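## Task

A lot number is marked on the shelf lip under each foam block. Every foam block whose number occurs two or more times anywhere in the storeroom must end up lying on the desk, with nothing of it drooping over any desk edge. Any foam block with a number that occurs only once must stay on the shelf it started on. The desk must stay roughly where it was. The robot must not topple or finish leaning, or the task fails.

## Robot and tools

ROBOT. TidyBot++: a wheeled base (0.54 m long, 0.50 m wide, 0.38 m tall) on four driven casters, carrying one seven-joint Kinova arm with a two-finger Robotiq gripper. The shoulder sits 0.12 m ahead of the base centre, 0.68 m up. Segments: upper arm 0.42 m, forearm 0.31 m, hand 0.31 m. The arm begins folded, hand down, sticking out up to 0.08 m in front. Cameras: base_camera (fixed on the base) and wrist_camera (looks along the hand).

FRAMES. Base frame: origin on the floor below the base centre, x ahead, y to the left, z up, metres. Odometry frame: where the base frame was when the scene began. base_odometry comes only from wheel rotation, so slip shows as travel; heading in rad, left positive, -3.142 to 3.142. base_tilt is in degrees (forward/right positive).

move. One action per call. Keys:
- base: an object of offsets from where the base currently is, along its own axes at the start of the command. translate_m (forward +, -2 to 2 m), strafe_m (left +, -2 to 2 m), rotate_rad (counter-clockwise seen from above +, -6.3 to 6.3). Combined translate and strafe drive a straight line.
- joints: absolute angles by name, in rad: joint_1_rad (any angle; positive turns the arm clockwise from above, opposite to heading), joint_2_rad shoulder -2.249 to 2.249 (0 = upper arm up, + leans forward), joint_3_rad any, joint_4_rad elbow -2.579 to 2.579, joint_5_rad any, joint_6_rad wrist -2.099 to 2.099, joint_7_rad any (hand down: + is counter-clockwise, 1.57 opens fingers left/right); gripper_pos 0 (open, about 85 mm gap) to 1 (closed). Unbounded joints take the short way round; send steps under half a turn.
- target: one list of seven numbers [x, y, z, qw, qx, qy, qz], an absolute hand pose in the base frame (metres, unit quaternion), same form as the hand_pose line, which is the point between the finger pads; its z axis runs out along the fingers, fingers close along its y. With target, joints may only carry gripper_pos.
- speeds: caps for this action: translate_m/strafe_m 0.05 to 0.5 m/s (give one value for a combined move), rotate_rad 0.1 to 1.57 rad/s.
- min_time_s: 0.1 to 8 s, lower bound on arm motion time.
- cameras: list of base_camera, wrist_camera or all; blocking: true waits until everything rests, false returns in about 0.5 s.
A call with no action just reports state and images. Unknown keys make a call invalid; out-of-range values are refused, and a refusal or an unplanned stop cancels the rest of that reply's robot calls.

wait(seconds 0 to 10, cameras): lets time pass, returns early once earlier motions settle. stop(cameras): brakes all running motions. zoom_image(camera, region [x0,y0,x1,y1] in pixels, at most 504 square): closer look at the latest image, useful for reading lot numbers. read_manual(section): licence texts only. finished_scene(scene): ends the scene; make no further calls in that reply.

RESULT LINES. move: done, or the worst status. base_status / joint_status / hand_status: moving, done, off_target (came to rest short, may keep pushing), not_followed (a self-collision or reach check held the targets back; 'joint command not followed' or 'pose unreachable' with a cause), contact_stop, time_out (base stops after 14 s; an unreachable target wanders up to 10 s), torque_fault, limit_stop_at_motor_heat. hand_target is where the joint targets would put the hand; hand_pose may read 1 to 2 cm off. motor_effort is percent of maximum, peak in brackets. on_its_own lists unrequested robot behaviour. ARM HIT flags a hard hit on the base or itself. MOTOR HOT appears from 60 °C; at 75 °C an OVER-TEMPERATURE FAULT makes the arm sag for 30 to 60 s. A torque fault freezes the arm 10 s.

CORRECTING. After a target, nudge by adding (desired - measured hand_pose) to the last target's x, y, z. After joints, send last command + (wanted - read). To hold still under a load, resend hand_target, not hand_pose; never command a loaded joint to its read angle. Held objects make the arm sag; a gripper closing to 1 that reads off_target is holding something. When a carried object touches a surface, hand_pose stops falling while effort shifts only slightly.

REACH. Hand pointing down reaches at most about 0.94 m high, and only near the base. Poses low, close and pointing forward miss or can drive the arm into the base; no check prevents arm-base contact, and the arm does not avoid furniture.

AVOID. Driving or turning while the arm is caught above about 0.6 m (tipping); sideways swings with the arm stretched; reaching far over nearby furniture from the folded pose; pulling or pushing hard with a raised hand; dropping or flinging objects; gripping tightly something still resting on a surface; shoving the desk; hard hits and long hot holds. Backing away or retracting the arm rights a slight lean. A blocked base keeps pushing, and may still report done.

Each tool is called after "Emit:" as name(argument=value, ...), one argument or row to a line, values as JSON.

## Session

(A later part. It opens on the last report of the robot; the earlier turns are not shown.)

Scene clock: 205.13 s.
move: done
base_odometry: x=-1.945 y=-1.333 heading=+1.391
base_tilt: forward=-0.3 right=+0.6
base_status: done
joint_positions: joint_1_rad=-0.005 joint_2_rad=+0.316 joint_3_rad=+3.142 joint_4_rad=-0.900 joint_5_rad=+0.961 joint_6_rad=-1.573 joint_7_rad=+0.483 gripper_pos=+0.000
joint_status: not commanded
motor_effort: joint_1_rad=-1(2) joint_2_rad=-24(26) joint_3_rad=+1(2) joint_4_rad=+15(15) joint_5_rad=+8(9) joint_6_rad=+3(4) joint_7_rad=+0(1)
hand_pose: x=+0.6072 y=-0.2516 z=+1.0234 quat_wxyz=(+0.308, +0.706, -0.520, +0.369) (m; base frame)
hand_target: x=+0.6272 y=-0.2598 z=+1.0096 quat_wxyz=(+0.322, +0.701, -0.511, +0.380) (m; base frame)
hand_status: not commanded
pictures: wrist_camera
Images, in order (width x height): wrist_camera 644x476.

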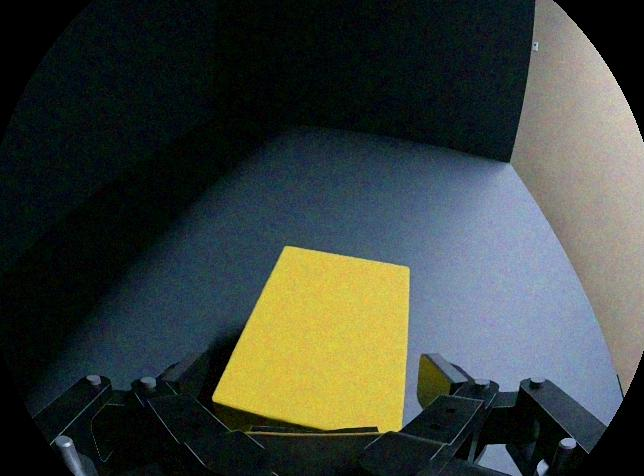

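Emit:
move(
  joints={"gripper_pos": 0.58},
  cameras=["wrist_camera"],
)

Scene clock: 206.17 s.
move: off_target
base_odometry: x=-1.946 y=-1.333 heading=+1.391
base_tilt: forward=-0.3 right=+0.6
base_status: not commanded
joint_positions: joint_1_rad=-0.005 joint_2_rad=+0.315 joint_3_rad=+3.142 joint_4_rad=-0.901 joint_5_rad=+0.964 joint_6_rad=-1.569 joint_7_rad=+0.483 gripper_pos=+0.361
joint_status: gripper_pos off_target (ended at +0.361, target +0.580)
motor_effort: joint_1_rad=+0(2) joint_2_rad=-21(25) joint_3_rad=+1(2) joint_4_rad=+13(15) joint_5_rad=+5(8) joint_6_rad=+3(4) joint_7_rad=-1(1)
hand_pose: x=+0.6077 y=-0.2522 z=+1.0245 quat_wxyz=(+0.308, +0.705, -0.519, +0.371) (m; base frame)
hand_target: x=+0.6272 y=-0.2598 z=+1.0096 quat_wxyz=(+0.322, +0.701, -0.511, +0.380) (m; base frame)
hand_status: not commanded
pictures: wrist_camera
Images, in order (width x height): wrist_camera 644x476.

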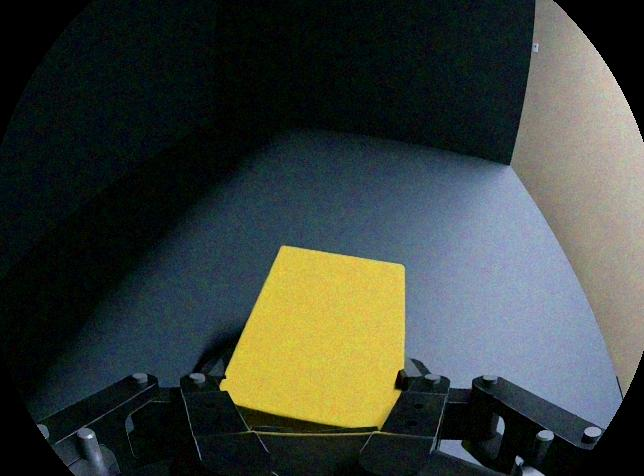

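Emit:
move(
  joints={"gripper_pos": 0.62},
  cameras=["wrist_camera"],
)

Scene clock: 206.73 s.
move: off_target
base_odometry: x=-1.946 y=-1.333 heading=+1.391
base_tilt: forward=-0.3 right=+0.6
base_status: not commanded
joint_positions: joint_1_rad=-0.005 joint_2_rad=+0.315 joint_3_rad=+3.142 joint_4_rad=-0.901 joint_5_rad=+0.964 joint_6_rad=-1.569 joint_7_rad=+0.483 gripper_pos=+0.361
joint_status: gripper_pos off_target (ended at +0.361, target +0.620)
motor_effort: joint_1_rad=+0(0) joint_2_rad=-21(21) joint_3_rad=+1(1) joint_4_rad=+14(14) joint_5_rad=+5(5) joint_6_rad=+3(3) joint_7_rad=+0(1)
hand_pose: x=+0.6077 y=-0.2522 z=+1.0245 quat_wxyz=(+0.308, +0.705, -0.519, +0.371) (m; base frame)
hand_target: x=+0.6272 y=-0.2598 z=+1.0096 quat_wxyz=(+0.322, +0.701, -0.511, +0.380) (m; base frame)
hand_status: not commanded
pictures: wrist_camera
Images, in order (width x height): wrist_camera 644x476.

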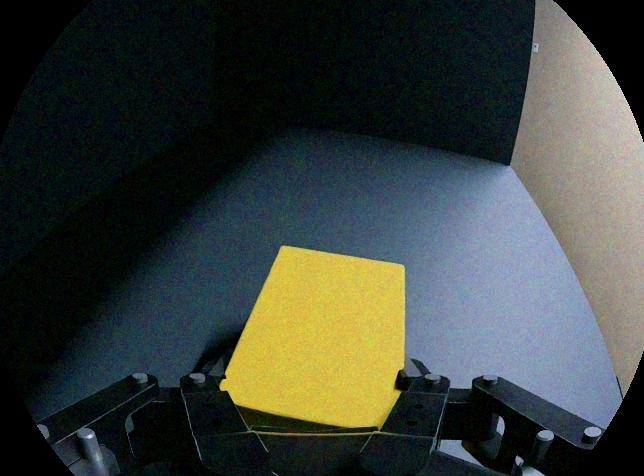

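Emit:
move(
  joints={"joint_2_rad": 0.30, "joint_4_rad": -0.79, "gripper_pos": 0.62},
  min_time_s=1.2,
  cameras=["wrist_camera"],
)

Scene clock: 209.10 s.
move: off_target
base_odometry: x=-1.946 y=-1.333 heading=+1.391
base_tilt: forward=-0.3 right=+0.6
base_status: not commanded
joint_positions: joint_1_rad=-0.005 joint_2_rad=+0.315 joint_3_rad=+3.142 joint_4_rad=-0.816 joint_5_rad=+0.964 joint_6_rad=-1.569 joint_7_rad=+0.483 gripper_pos=+0.361
joint_status: gripper_pos off_target (ended at +0.361, target +0.620); the others done
motor_effort: joint_1_rad=-1(1) joint_2_rad=-24(25) joint_3_rad=+1(1) joint_4_rad=+15(16) joint_5_rad=+8(8) joint_6_rad=+4(5) joint_7_rad=+0(1)
hand_pose: x=+0.6109 y=-0.2522 z=+1.0552 quat_wxyz=(+0.286, +0.689, -0.532, +0.401) (m; base frame)
hand_target: x=+0.6143 y=-0.2599 z=+1.0872 quat_wxyz=(+0.271, +0.661, -0.540, +0.446) (m; base frame)
hand_status: not commanded
pictures: wrist_camera
Images, in order (width x height): wrist_camera 644x476.

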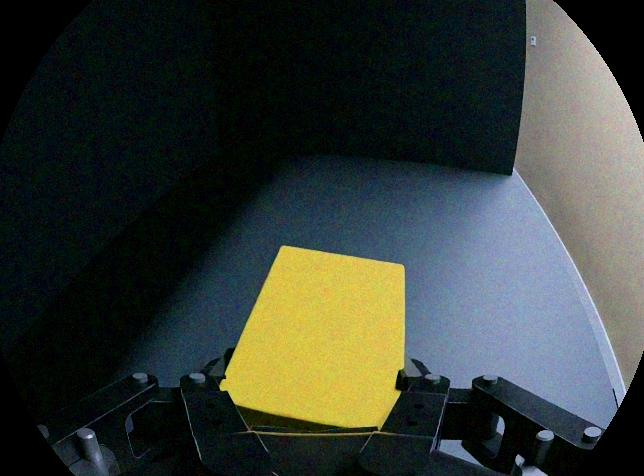

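Emit:
move(
  joints={"joint_2_rad": 0.2, "joint_4_rad": -0.77},
  min_time_s=1,
)

Emit:
move(
  base={"translate_m": -0.25},
  joints={"joint_1_rad": 0, "joint_2_rad": 0.05, "joint_3_rad": 3.14, "joint_4_rad": -0.90, "joint_5_rad": 1.0, "joint_6_rad": -1.71, "joint_7_rad": 0.6},
  speeds={"translate_m": 0.2},
  cameras=["all"],
)

Scene clock: 211.27 s.
move: done
base_odometry: x=-1.946 y=-1.333 heading=+1.391
base_tilt: forward=-0.3 right=+0.6
base_status: not commanded
joint_positions: joint_1_rad=-0.005 joint_2_rad=+0.212 joint_3_rad=+3.142 joint_4_rad=-0.796 joint_5_rad=+0.964 joint_6_rad=-1.569 joint_7_rad=+0.483 gripper_pos=+0.361
joint_status: all done
motor_effort: joint_1_rad=-1(1) joint_2_rad=-20(26) joint_3_rad=+1(1) joint_4_rad=+14(16) joint_5_rad=+7(8) joint_6_rad=+5(5) joint_7_rad=+0(1)
hand_pose: x=+0.5697 y=-0.2524 z=+1.1111 quat_wxyz=(+0.252, +0.663, -0.549, +0.443) (m; base frame)
hand_target: x=+0.5704 y=-0.2599 z=+1.1419 quat_wxyz=(+0.239, +0.633, -0.555, +0.484) (m; base frame)
hand_status: not commanded
pictures: none

Scene clock: 213.30 s.
move: done
base_odometry: x=-1.990 y=-1.579 heading=+1.391
base_tilt: forward=-0.3 right=+0.6
base_status: done
joint_positions: joint_1_rad=-0.005 joint_2_rad=+0.043 joint_3_rad=+3.142 joint_4_rad=-0.868 joint_5_rad=+0.964 joint_6_rad=-1.665 joint_7_rad=+0.560 gripper_pos=+0.361
joint_status: all done
motor_effort: joint_1_rad=+0(2) joint_2_rad=-14(26) joint_3_rad=+0(2) joint_4_rad=+13(16) joint_5_rad=+7(9) joint_6_rad=+6(6) joint_7_rad=+0(1)
hand_pose: x=+0.4720 y=-0.2517 z=+1.1370 quat_wxyz=(+0.256, +0.663, -0.560, +0.425) (m; base frame)
hand_target: x=+0.4580 y=-0.2577 z=+1.1240 quat_wxyz=(+0.296, +0.671, -0.554, +0.393) (m; base frame)
hand_status: not commanded
pictures: base_camera, wrist_camera
Images, in order (width x height): base_camera 644x364, wrist_camera 644x476.

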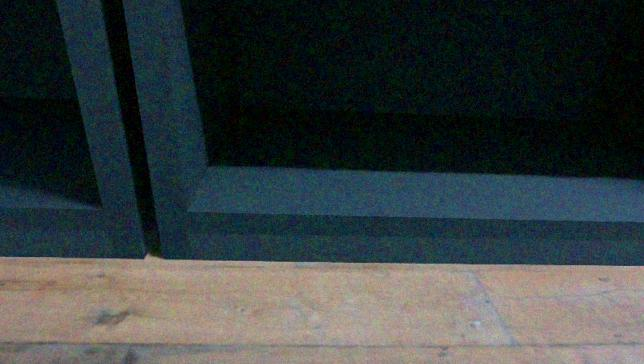

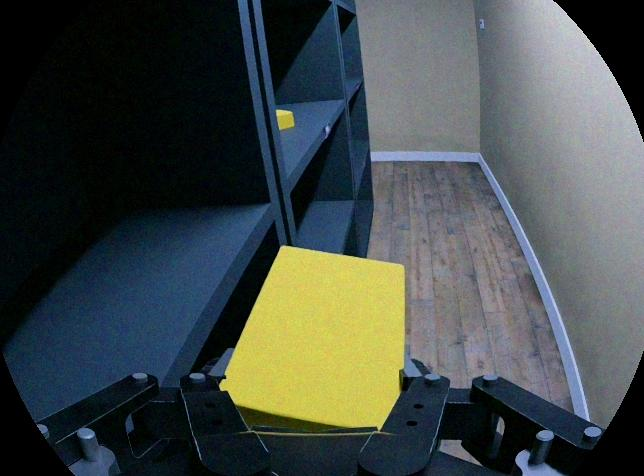

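Emit:
move(
  base={"strafe_m": -1.02, "translate_m": -0.02},
  joints={"joint_1_rad": 0, "joint_2_rad": -0.8, "joint_3_rad": 3.14, "joint_4_rad": -2.51, "joint_5_rad": 0, "joint_6_rad": -1.05, "joint_7_rad": 1.57},
  min_time_s=2.5,
  cameras=["all"],
)

Scene clock: 217.13 s.
move: done
base_odometry: x=-0.990 y=-1.781 heading=+1.391
base_tilt: forward=-0.3 right=+0.6
base_status: done
joint_positions: joint_1_rad=-0.005 joint_2_rad=-0.778 joint_3_rad=+3.141 joint_4_rad=-2.472 joint_5_rad=+0.069 joint_6_rad=-1.108 joint_7_rad=+1.526 gripper_pos=+0.361
joint_status: all done
motor_effort: joint_1_rad=+0(2) joint_2_rad=+6(16) joint_3_rad=+0(3) joint_4_rad=+16(19) joint_5_rad=+1(8) joint_6_rad=+3(7) joint_7_rad=-1(1)
hand_pose: x=+0.2395 y=-0.0174 z=+0.6500 quat_wxyz=(+0.029, +0.985, -0.009, +0.169) (m; base frame)
hand_target: x=+0.2444 y=+0.0014 z=+0.6424 quat_wxyz=(+0.000, +0.982, +0.000, +0.190) (m; base frame)
hand_status: not commanded
pictures: base_camera, wrist_camera
Images, in order (width x height): base_camera 644x364, wrist_camera 644x476.

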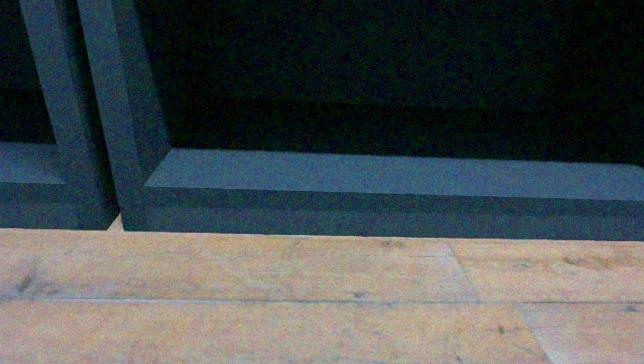

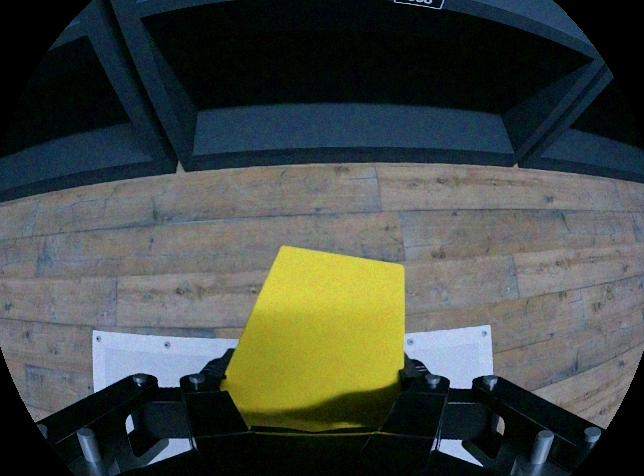

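Emit:
move(
  base={"strafe_m": -0.08},
  joints={"joint_6_rad": -0.6},
  cameras=["wrist_camera"],
)

Emit:
zoom_image(
  camera="wrist_camera",
  region=[320, 60, 460, 160],
)

Scene clock: 218.53 s.
move: done
base_odometry: x=-0.911 y=-1.795 heading=+1.390
base_tilt: forward=-0.4 right=+0.6
base_status: done
joint_positions: joint_1_rad=-0.005 joint_2_rad=-0.778 joint_3_rad=+3.141 joint_4_rad=-2.478 joint_5_rad=+0.065 joint_6_rad=-0.662 joint_7_rad=+1.527 gripper_pos=+0.361
joint_status: all done
motor_effort: joint_1_rad=+0(1) joint_2_rad=+5(7) joint_3_rad=+1(1) joint_4_rad=+18(19) joint_5_rad=+1(2) joint_6_rad=+7(7) joint_7_rad=+0(0)
hand_pose: x=+0.3544 y=-0.0100 z=+0.7202 quat_wxyz=(+0.019, +0.925, -0.002, +0.381) (m; base frame)
hand_target: x=+0.3585 y=+0.0017 z=+0.7216 quat_wxyz=(+0.000, +0.915, +0.000, +0.404) (m; base frame)
hand_status: not commanded
pictures: wrist_camera
Images, in order (width x height): wrist_camera 644x476.

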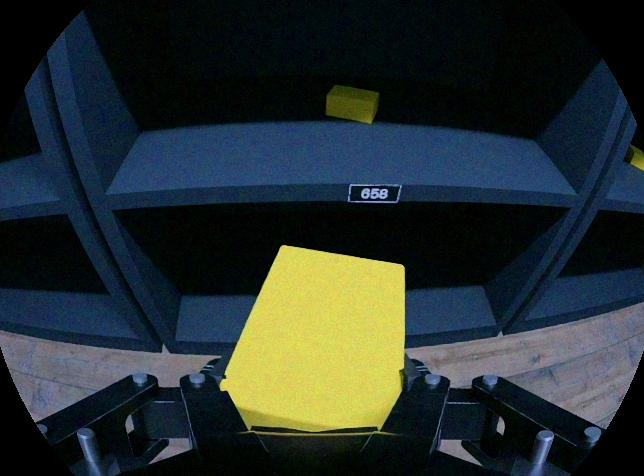

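Scaled by 3.600.

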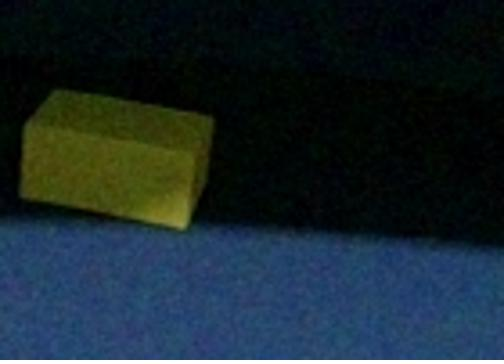

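Emit:
zoom_image(
  camera="wrist_camera",
  region=[340, 175, 410, 210],
)

Scaled by 7.200.

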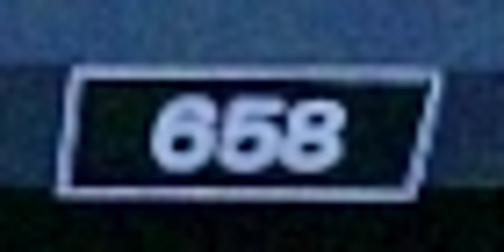

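Emit:
move(
  base={"strafe_m": -1.73},
  cameras=["all"],
)

Scene clock: 223.70 s.
move: done
base_odometry: x=+0.790 y=-2.105 heading=+1.390
base_tilt: forward=-0.3 right=+0.6
base_status: done
joint_positions: joint_1_rad=-0.005 joint_2_rad=-0.785 joint_3_rad=+3.141 joint_4_rad=-2.478 joint_5_rad=+0.064 joint_6_rad=-0.660 joint_7_rad=+1.527 gripper_pos=+0.361
joint_status: not commanded
motor_effort: joint_1_rad=+0(1) joint_2_rad=+4(7) joint_3_rad=+1(1) joint_4_rad=+19(19) joint_5_rad=+1(2) joint_6_rad=+7(7) joint_7_rad=+0(1)
hand_pose: x=+0.3546 y=-0.0097 z=+0.7222 quat_wxyz=(+0.019, +0.923, -0.002, +0.385) (m; base frame)
hand_target: x=+0.3585 y=+0.0017 z=+0.7216 quat_wxyz=(+0.000, +0.915, +0.000, +0.404) (m; base frame)
hand_status: not commanded
pictures: base_camera, wrist_camera
Images, in order (width x height): base_camera 644x364, wrist_camera 644x476.

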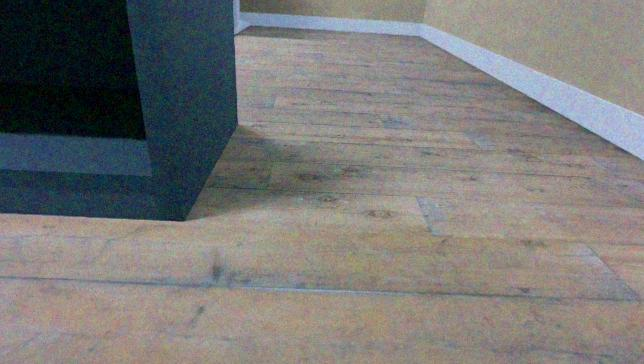

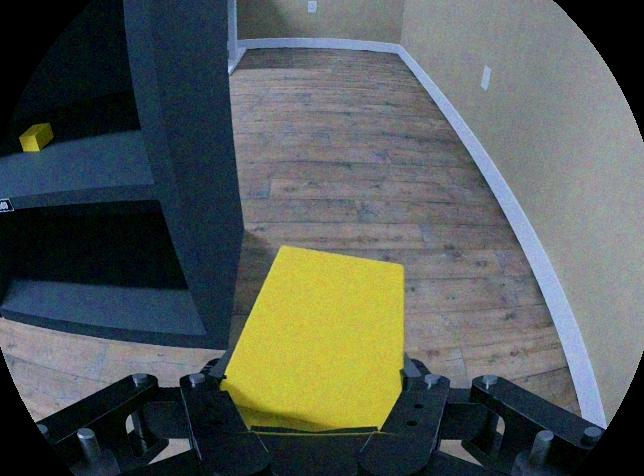

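Emit:
move(
  base={"strafe_m": -0.26, "translate_m": 0.3},
)

Emit:
move(
  base={"translate_m": 1.5},
  joints={"joint_1_rad": 0, "joint_2_rad": -0.22, "joint_3_rad": 3.15, "joint_4_rad": -2.0, "joint_5_rad": 0.03, "joint_6_rad": -0.36, "joint_7_rad": 1.57},
  cameras=["all"],
)

Scene clock: 226.27 s.
move: done
base_odometry: x=+1.100 y=-1.857 heading=+1.390
base_tilt: forward=-0.3 right=+0.6
base_status: done
joint_positions: joint_1_rad=-0.005 joint_2_rad=-0.788 joint_3_rad=+3.141 joint_4_rad=-2.478 joint_5_rad=+0.064 joint_6_rad=-0.658 joint_7_rad=+1.527 gripper_pos=+0.361
joint_status: not commanded
motor_effort: joint_1_rad=+0(1) joint_2_rad=+5(8) joint_3_rad=+1(2) joint_4_rad=+18(19) joint_5_rad=+1(2) joint_6_rad=+7(8) joint_7_rad=+0(1)
hand_pose: x=+0.3550 y=-0.0096 z=+0.7233 quat_wxyz=(+0.018, +0.922, -0.002, +0.387) (m; base frame)
hand_target: x=+0.3585 y=+0.0017 z=+0.7216 quat_wxyz=(+0.000, +0.915, +0.000, +0.404) (m; base frame)
hand_status: not commanded
pictures: none

Scene clock: 230.60 s.
move: done
base_odometry: x=+1.370 y=-0.381 heading=+1.389
base_tilt: forward=-0.4 right=+0.6
base_status: done
joint_positions: joint_1_rad=-0.005 joint_2_rad=-0.236 joint_3_rad=+3.141 joint_4_rad=-2.027 joint_5_rad=+0.064 joint_6_rad=-0.421 joint_7_rad=+1.527 gripper_pos=+0.361
joint_status: all done
motor_effort: joint_1_rad=-1(1) joint_2_rad=-10(12) joint_3_rad=+0(1) joint_4_rad=+18(20) joint_5_rad=+1(2) joint_6_rad=+7(9) joint_7_rad=-1(1)
hand_pose: x=+0.5768 y=-0.0045 z=+0.8358 quat_wxyz=(+0.014, +0.894, +0.003, +0.448) (m; base frame)
hand_target: x=+0.5970 y=-0.0062 z=+0.8594 quat_wxyz=(+0.012, +0.877, +0.005, +0.480) (m; base frame)
hand_status: not commanded
pictures: base_camera, wrist_camera
Images, in order (width x height): base_camera 644x364, wrist_camera 644x476.

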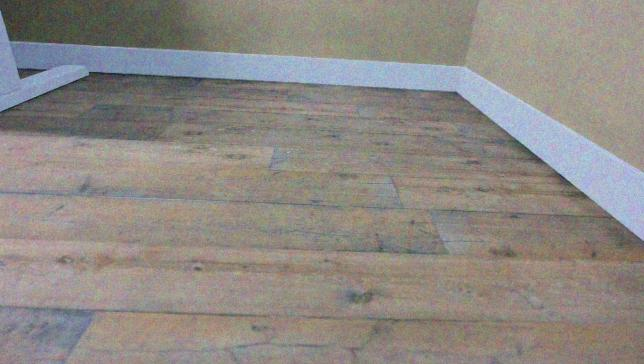

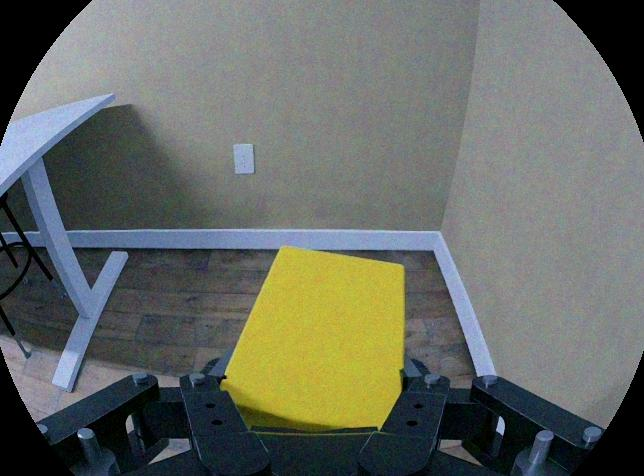

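Emit:
move(
  base={"strafe_m": 1.85},
  joints={"joint_1_rad": 0, "joint_2_rad": -0.21, "joint_4_rad": -1.85, "joint_6_rad": -0.46},
  cameras=["all"],
)

Scene clock: 236.13 s.
move: done
base_odometry: x=-0.449 y=-0.048 heading=+1.390
base_tilt: forward=-0.3 right=+0.6
base_status: done
joint_positions: joint_1_rad=-0.005 joint_2_rad=-0.234 joint_3_rad=+3.143 joint_4_rad=-1.872 joint_5_rad=+0.064 joint_6_rad=-0.423 joint_7_rad=+1.527 gripper_pos=+0.361
joint_status: all done
motor_effort: joint_1_rad=-1(2) joint_2_rad=-11(13) joint_3_rad=+0(2) joint_4_rad=+19(21) joint_5_rad=+1(1) joint_6_rad=+8(9) joint_7_rad=+0(1)
hand_pose: x=+0.6097 y=-0.0053 z=+0.9237 quat_wxyz=(+0.014, +0.857, +0.001, +0.515) (m; base frame)
hand_target: x=+0.6137 y=-0.0073 z=+0.9145 quat_wxyz=(+0.014, +0.867, +0.004, +0.497) (m; base frame)
hand_status: not commanded
pictures: base_camera, wrist_camera
Images, in order (width x height): base_camera 644x364, wrist_camera 644x476.

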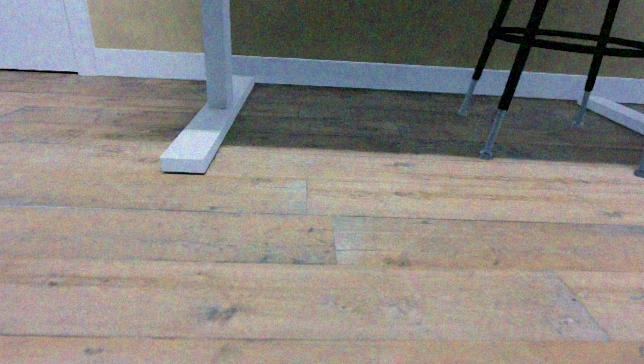

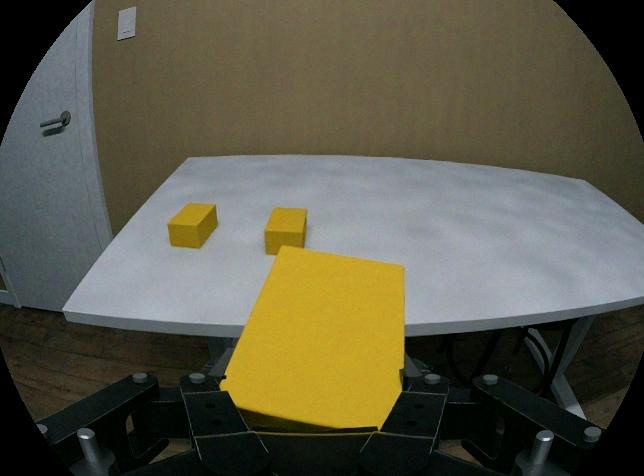

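Emit:
move(
  base={"translate_m": 0.425, "strafe_m": -0.16},
  speeds={"translate_m": 0.3},
  cameras=["all"],
)

Emit:
move(
  target=[0.60, 0, 0.80, -0.012, 0.879, -0.015, 0.477],
  min_time_s=1.5,
  cameras=["wrist_camera"],
)

Scene clock: 239.13 s.
move: done
base_odometry: x=-0.216 y=+0.342 heading=+1.390
base_tilt: forward=-0.3 right=+0.6
base_status: done
joint_positions: joint_1_rad=-0.005 joint_2_rad=-0.225 joint_3_rad=+3.143 joint_4_rad=-1.872 joint_5_rad=+0.064 joint_6_rad=-0.423 joint_7_rad=+1.527 gripper_pos=+0.361
joint_status: not commanded
motor_effort: joint_1_rad=-1(1) joint_2_rad=-11(14) joint_3_rad=+1(1) joint_4_rad=+19(20) joint_5_rad=+1(1) joint_6_rad=+8(9) joint_7_rad=+0(1)
hand_pose: x=+0.6118 y=-0.0053 z=+0.9194 quat_wxyz=(+0.014, +0.859, +0.001, +0.511) (m; base frame)
hand_target: x=+0.6137 y=-0.0073 z=+0.9145 quat_wxyz=(+0.014, +0.867, +0.004, +0.497) (m; base frame)
hand_status: not commanded
pictures: base_camera, wrist_camera
Images, in order (width x height): base_camera 644x364, wrist_camera 644x476.

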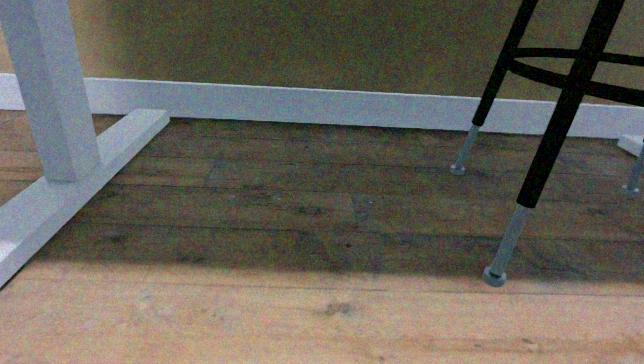

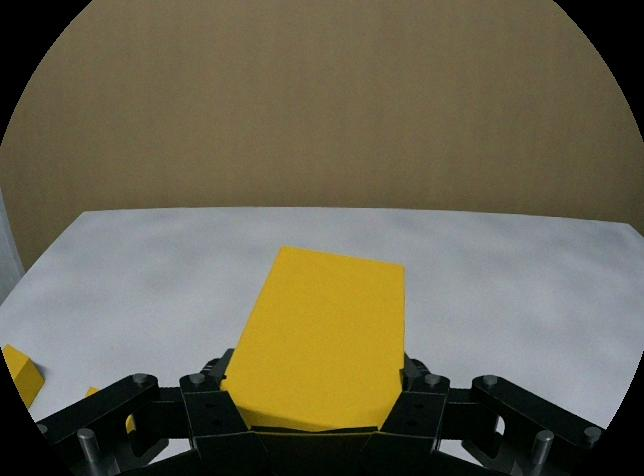

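Scene clock: 241.23 s.
move: done
base_odometry: x=-0.216 y=+0.342 heading=+1.390
base_tilt: forward=-0.3 right=+0.6
base_status: not commanded
joint_positions: joint_1_rad=-0.025 joint_2_rad=-0.189 joint_3_rad=+3.175 joint_4_rad=-2.113 joint_5_rad=+0.028 joint_6_rad=-0.225 joint_7_rad=+1.541 gripper_pos=+0.361
joint_status: not commanded
motor_effort: joint_1_rad=+0(1) joint_2_rad=-11(12) joint_3_rad=+0(1) joint_4_rad=+18(20) joint_5_rad=+1(1) joint_6_rad=+7(9) joint_7_rad=+0(1)
hand_pose: x=+0.5959 y=-0.0052 z=+0.8160 quat_wxyz=(+0.001, +0.879, -0.008, +0.476) (m; base frame)
hand_target: x=+0.6000 y=+0.0000 z=+0.8000 quat_wxyz=(-0.012, +0.879, -0.015, +0.477) (m; base frame)
hand_status: done (0.017 m and 1.7 deg from the pose sent, 0.120 m and 5.7 deg at the start)
pictures: wrist_camera
Images, in order (width x height): wrist_camera 644x476.

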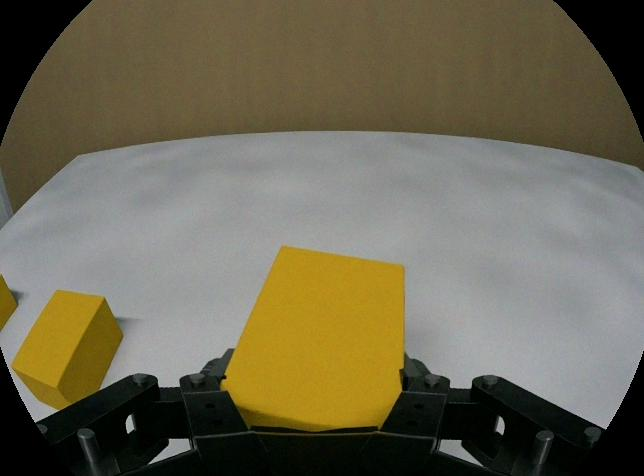

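Emit:
move(
  target=[0.60, 0, 0.775, -0.012, 0.879, -0.015, 0.477],
  min_time_s=0.6,
)

Emit:
move(
  target=[0.60, 0, 0.758, -0.012, 0.879, -0.015, 0.477],
  min_time_s=0.6,
)

Emit:
move(
  target=[0.60, 0, 0.748, -0.012, 0.879, -0.015, 0.477],
  min_time_s=0.5,
  cameras=["wrist_camera"],
)

Scene clock: 242.70 s.
move: done
base_odometry: x=-0.216 y=+0.342 heading=+1.390
base_tilt: forward=-0.3 right=+0.6
base_status: not commanded
joint_positions: joint_1_rad=-0.065 joint_2_rad=-0.156 joint_3_rad=+3.213 joint_4_rad=-2.179 joint_5_rad=+0.028 joint_6_rad=-0.128 joint_7_rad=+1.541 gripper_pos=+0.361
joint_status: not commanded
motor_effort: joint_1_rad=-1(1) joint_2_rad=-12(13) joint_3_rad=+0(0) joint_4_rad=+18(19) joint_5_rad=+1(1) joint_6_rad=+8(9) joint_7_rad=+0(1)
hand_pose: x=+0.5977 y=-0.0034 z=+0.7894 quat_wxyz=(-0.003, +0.880, -0.007, +0.475) (m; base frame)
hand_target: x=+0.6000 y=+0.0000 z=+0.7750 quat_wxyz=(-0.012, +0.879, -0.015, +0.477) (m; base frame)
hand_status: done (0.015 m and 1.4 deg from the pose sent, 0.042 m and 1.7 deg at the start)
pictures: none

Scene clock: 243.60 s.
move: done
base_odometry: x=-0.216 y=+0.342 heading=+1.390
base_tilt: forward=-0.3 right=+0.6
base_status: not commanded
joint_positions: joint_1_rad=-0.110 joint_2_rad=-0.133 joint_3_rad=+3.256 joint_4_rad=-2.220 joint_5_rad=+0.028 joint_6_rad=-0.061 joint_7_rad=+1.541 gripper_pos=+0.361
joint_status: not commanded
motor_effort: joint_1_rad=+0(1) joint_2_rad=-12(14) joint_3_rad=+0(0) joint_4_rad=+17(18) joint_5_rad=+1(1) joint_6_rad=+8(9) joint_7_rad=+0(1)
hand_pose: x=+0.5989 y=-0.0022 z=+0.7734 quat_wxyz=(-0.006, +0.879, -0.007, +0.476) (m; base frame)
hand_target: x=+0.6000 y=+0.0000 z=+0.7580 quat_wxyz=(-0.012, +0.879, -0.015, +0.477) (m; base frame)
hand_status: done (0.016 m and 1.2 deg from the pose sent, 0.032 m and 1.4 deg at the start)
pictures: none

Scene clock: 244.40 s.
move: done
base_odometry: x=-0.216 y=+0.342 heading=+1.390
base_tilt: forward=-0.3 right=+0.6
base_status: not commanded
joint_positions: joint_1_rad=-0.124 joint_2_rad=-0.117 joint_3_rad=+3.271 joint_4_rad=-2.244 joint_5_rad=+0.028 joint_6_rad=-0.018 joint_7_rad=+1.533 gripper_pos=+0.361
joint_status: not commanded
motor_effort: joint_1_rad=+0(1) joint_2_rad=-13(13) joint_3_rad=+0(0) joint_4_rad=+17(18) joint_5_rad=+1(1) joint_6_rad=+8(9) joint_7_rad=+0(0)
hand_pose: x=+0.5999 y=-0.0025 z=+0.7643 quat_wxyz=(-0.007, +0.879, -0.010, +0.477) (m; base frame)
hand_target: x=+0.6000 y=+0.0000 z=+0.7480 quat_wxyz=(-0.012, +0.879, -0.015, +0.477) (m; base frame)
hand_status: done (0.016 m and 0.7 deg from the pose sent, 0.026 m and 1.2 deg at the start)
pictures: wrist_camera
Images, in order (width x height): wrist_camera 644x476.

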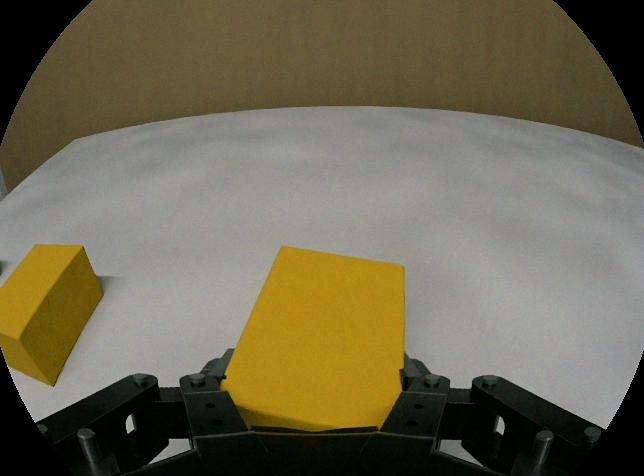

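Emit:
move(
  target=[0.60, 0, 0.741, -0.012, 0.879, -0.015, 0.477],
  min_time_s=0.5,
)

Emit:
move(
  target=[0.60, 0, 0.735, -0.012, 0.879, -0.015, 0.477],
  min_time_s=0.5,
)

Emit:
move(
  target=[0.60, 0, 0.729, -0.012, 0.879, -0.015, 0.477],
  min_time_s=0.5,
  cameras=["wrist_camera"],
)

Scene clock: 245.43 s.
move: done
base_odometry: x=-0.216 y=+0.342 heading=+1.390
base_tilt: forward=-0.3 right=+0.6
base_status: not commanded
joint_positions: joint_1_rad=-0.124 joint_2_rad=-0.104 joint_3_rad=+3.271 joint_4_rad=-2.259 joint_5_rad=+0.029 joint_6_rad=+0.011 joint_7_rad=+1.508 gripper_pos=+0.361
joint_status: not commanded
motor_effort: joint_1_rad=-1(1) joint_2_rad=-12(13) joint_3_rad=+0(0) joint_4_rad=+16(17) joint_5_rad=+1(1) joint_6_rad=+8(8) joint_7_rad=+0(1)
hand_pose: x=+0.6006 y=-0.0021 z=+0.7578 quat_wxyz=(-0.013, +0.878, -0.020, +0.478) (m; base frame)
hand_target: x=+0.6000 y=+0.0000 z=+0.7410 quat_wxyz=(-0.012, +0.879, -0.015, +0.477) (m; base frame)
hand_status: done (0.017 m and 0.7 deg from the pose sent, 0.023 m and 0.7 deg at the start)
pictures: none

Scene clock: 246.23 s.
move: done
base_odometry: x=-0.216 y=+0.342 heading=+1.390
base_tilt: forward=-0.3 right=+0.6
base_status: not commanded
joint_positions: joint_1_rad=-0.118 joint_2_rad=-0.098 joint_3_rad=+3.266 joint_4_rad=-2.270 joint_5_rad=+0.038 joint_6_rad=+0.040 joint_7_rad=+1.485 gripper_pos=+0.361
joint_status: not commanded
motor_effort: joint_1_rad=-1(1) joint_2_rad=-11(13) joint_3_rad=+0(0) joint_4_rad=+16(17) joint_5_rad=+1(1) joint_6_rad=+7(8) joint_7_rad=+0(1)
hand_pose: x=+0.6021 y=-0.0020 z=+0.7566 quat_wxyz=(-0.016, +0.875, -0.026, +0.483) (m; base frame)
hand_target: x=+0.6000 y=+0.0000 z=+0.7350 quat_wxyz=(-0.012, +0.879, -0.015, +0.477) (m; base frame)
hand_status: done (0.022 m and 1.6 deg from the pose sent, 0.023 m and 0.7 deg at the start)
pictures: none

Scene clock: 247.03 s.
move: done
base_odometry: x=-0.216 y=+0.342 heading=+1.390
base_tilt: forward=-0.3 right=+0.6
base_status: not commanded
joint_positions: joint_1_rad=-0.090 joint_2_rad=-0.091 joint_3_rad=+3.240 joint_4_rad=-2.280 joint_5_rad=+0.046 joint_6_rad=+0.069 joint_7_rad=+1.474 gripper_pos=+0.361
joint_status: not commanded
motor_effort: joint_1_rad=+0(1) joint_2_rad=-11(12) joint_3_rad=+0(0) joint_4_rad=+15(16) joint_5_rad=+1(1) joint_6_rad=+8(8) joint_7_rad=+0(0)
hand_pose: x=+0.6035 y=-0.0020 z=+0.7560 quat_wxyz=(-0.016, +0.872, -0.027, +0.489) (m; base frame)
hand_target: x=+0.6000 y=+0.0000 z=+0.7290 quat_wxyz=(-0.012, +0.879, -0.015, +0.477) (m; base frame)
hand_status: done (0.027 m and 2.1 deg from the pose sent, 0.028 m and 1.6 deg at the start)
pictures: wrist_camera
Images, in order (width x height): wrist_camera 644x476.

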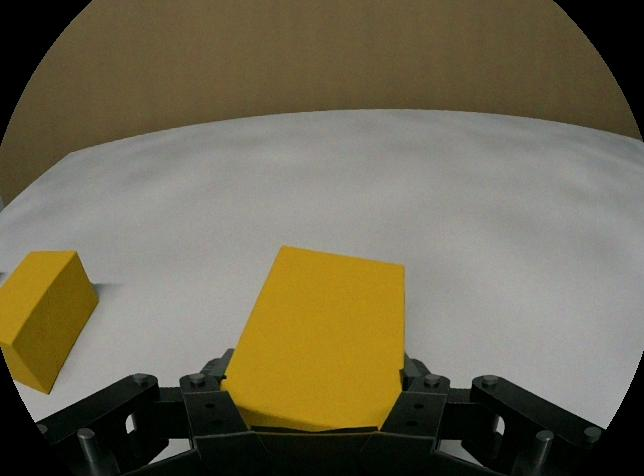

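Emit:
move(
  target=[0.60, 0, 0.738, -0.012, 0.879, -0.015, 0.477],
  min_time_s=0.3,
)

Emit:
move(
  joints={"gripper_pos": 0.0},
  cameras=["wrist_camera"],
)

Emit:
move(
  target=[0.55, 0, 0.87, -0.012, 0.879, -0.015, 0.477],
)

Emit:
move(
  base={"translate_m": -0.3},
  cameras=["wrist_camera"],
)

Scene clock: 248.13 s.
move: done
base_odometry: x=-0.216 y=+0.342 heading=+1.390
base_tilt: forward=-0.3 right=+0.6
base_status: not commanded
joint_positions: joint_1_rad=-0.113 joint_2_rad=-0.091 joint_3_rad=+3.262 joint_4_rad=-2.280 joint_5_rad=+0.046 joint_6_rad=+0.069 joint_7_rad=+1.474 gripper_pos=+0.361
joint_status: not commanded
motor_effort: joint_1_rad=+0(1) joint_2_rad=-8(12) joint_3_rad=+0(1) joint_4_rad=+15(16) joint_5_rad=+0(1) joint_6_rad=+7(8) joint_7_rad=+0(1)
hand_pose: x=+0.6038 y=-0.0020 z=+0.7559 quat_wxyz=(-0.017, +0.872, -0.027, +0.488) (m; base frame)
hand_target: x=+0.6000 y=+0.0000 z=+0.7380 quat_wxyz=(-0.012, +0.879, -0.015, +0.477) (m; base frame)
hand_status: done (0.018 m and 2.2 deg from the pose sent, 0.018 m and 2.1 deg at the start)
pictures: none

Scene clock: 249.03 s.
move: done
base_odometry: x=-0.216 y=+0.342 heading=+1.390
base_tilt: forward=-0.3 right=+0.6
base_status: not commanded
joint_positions: joint_1_rad=-0.113 joint_2_rad=-0.086 joint_3_rad=+3.262 joint_4_rad=-2.280 joint_5_rad=+0.046 joint_6_rad=+0.069 joint_7_rad=+1.474 gripper_pos=+0.000
joint_status: all done
motor_effort: joint_1_rad=+0(1) joint_2_rad=-13(14) joint_3_rad=+0(0) joint_4_rad=+16(17) joint_5_rad=+1(1) joint_6_rad=+8(8) joint_7_rad=+0(0)
hand_pose: x=+0.6042 y=-0.0020 z=+0.7534 quat_wxyz=(-0.016, +0.873, -0.027, +0.486) (m; base frame)
hand_target: x=+0.6000 y=+0.0000 z=+0.7380 quat_wxyz=(-0.012, +0.879, -0.015, +0.477) (m; base frame)
hand_status: not commanded
pictures: wrist_camera
Images, in order (width x height): wrist_camera 644x476.

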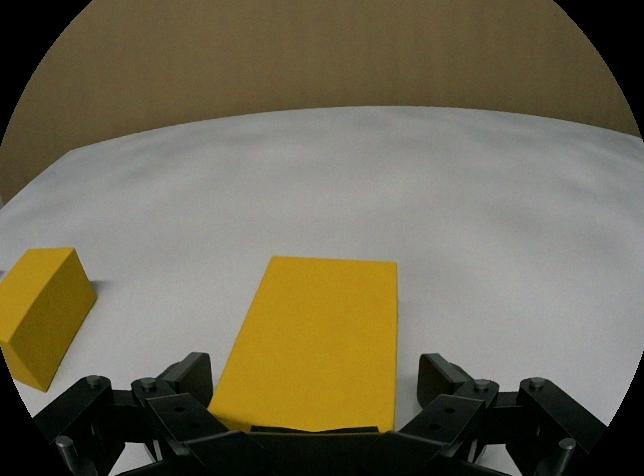

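Scene clock: 250.77 s.
move: done
base_odometry: x=-0.216 y=+0.342 heading=+1.390
base_tilt: forward=-0.3 right=+0.6
base_status: not commanded
joint_positions: joint_1_rad=-0.028 joint_2_rad=-0.340 joint_3_rad=+3.176 joint_4_rad=-2.061 joint_5_rad=+0.040 joint_6_rad=-0.397 joint_7_rad=+1.520 gripper_pos=+0.000
joint_status: not commanded
motor_effort: joint_1_rad=-1(1) joint_2_rad=-7(14) joint_3_rad=+0(0) joint_4_rad=+19(20) joint_5_rad=+1(1) joint_6_rad=+8(9) joint_7_rad=+0(1)
hand_pose: x=+0.5559 y=-0.0073 z=+0.8697 quat_wxyz=(-0.001, +0.872, -0.015, +0.490) (m; base frame)
hand_target: x=+0.5500 y=+0.0000 z=+0.8700 quat_wxyz=(-0.012, +0.879, -0.015, +0.477) (m; base frame)
hand_status: done (0.009 m and 2.1 deg from the pose sent, 0.129 m and 1.9 deg at the start)
pictures: none

Scene clock: 252.70 s.
move: done
base_odometry: x=-0.269 y=+0.047 heading=+1.390
base_tilt: forward=-0.3 right=+0.6
base_status: done
joint_positions: joint_1_rad=-0.027 joint_2_rad=-0.346 joint_3_rad=+3.173 joint_4_rad=-2.060 joint_5_rad=+0.040 joint_6_rad=-0.402 joint_7_rad=+1.520 gripper_pos=+0.000
joint_status: not commanded
motor_effort: joint_1_rad=-1(1) joint_2_rad=-7(11) joint_3_rad=+0(1) joint_4_rad=+19(20) joint_5_rad=+1(1) joint_6_rad=+8(9) joint_7_rad=+0(1)
hand_pose: x=+0.5539 y=-0.0067 z=+0.8713 quat_wxyz=(-0.001, +0.871, -0.014, +0.491) (m; base frame)
hand_target: x=+0.5500 y=+0.0000 z=+0.8700 quat_wxyz=(-0.012, +0.879, -0.015, +0.477) (m; base frame)
hand_status: not commanded
pictures: wrist_camera
Images, in order (width x height): wrist_camera 644x476.

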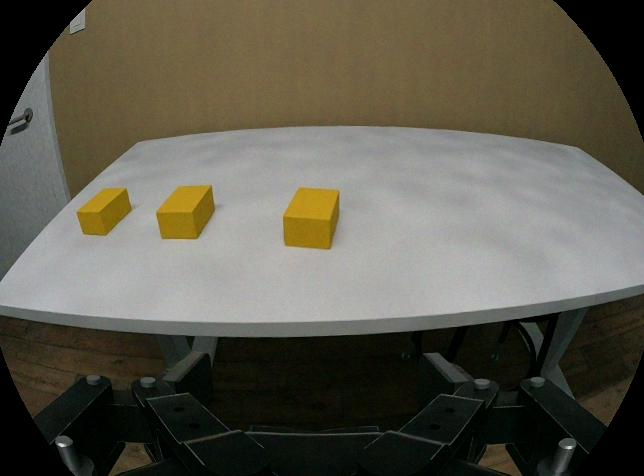

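Emit:
finished_scene(
  scene=2,
)

The scene is finished: the task was done.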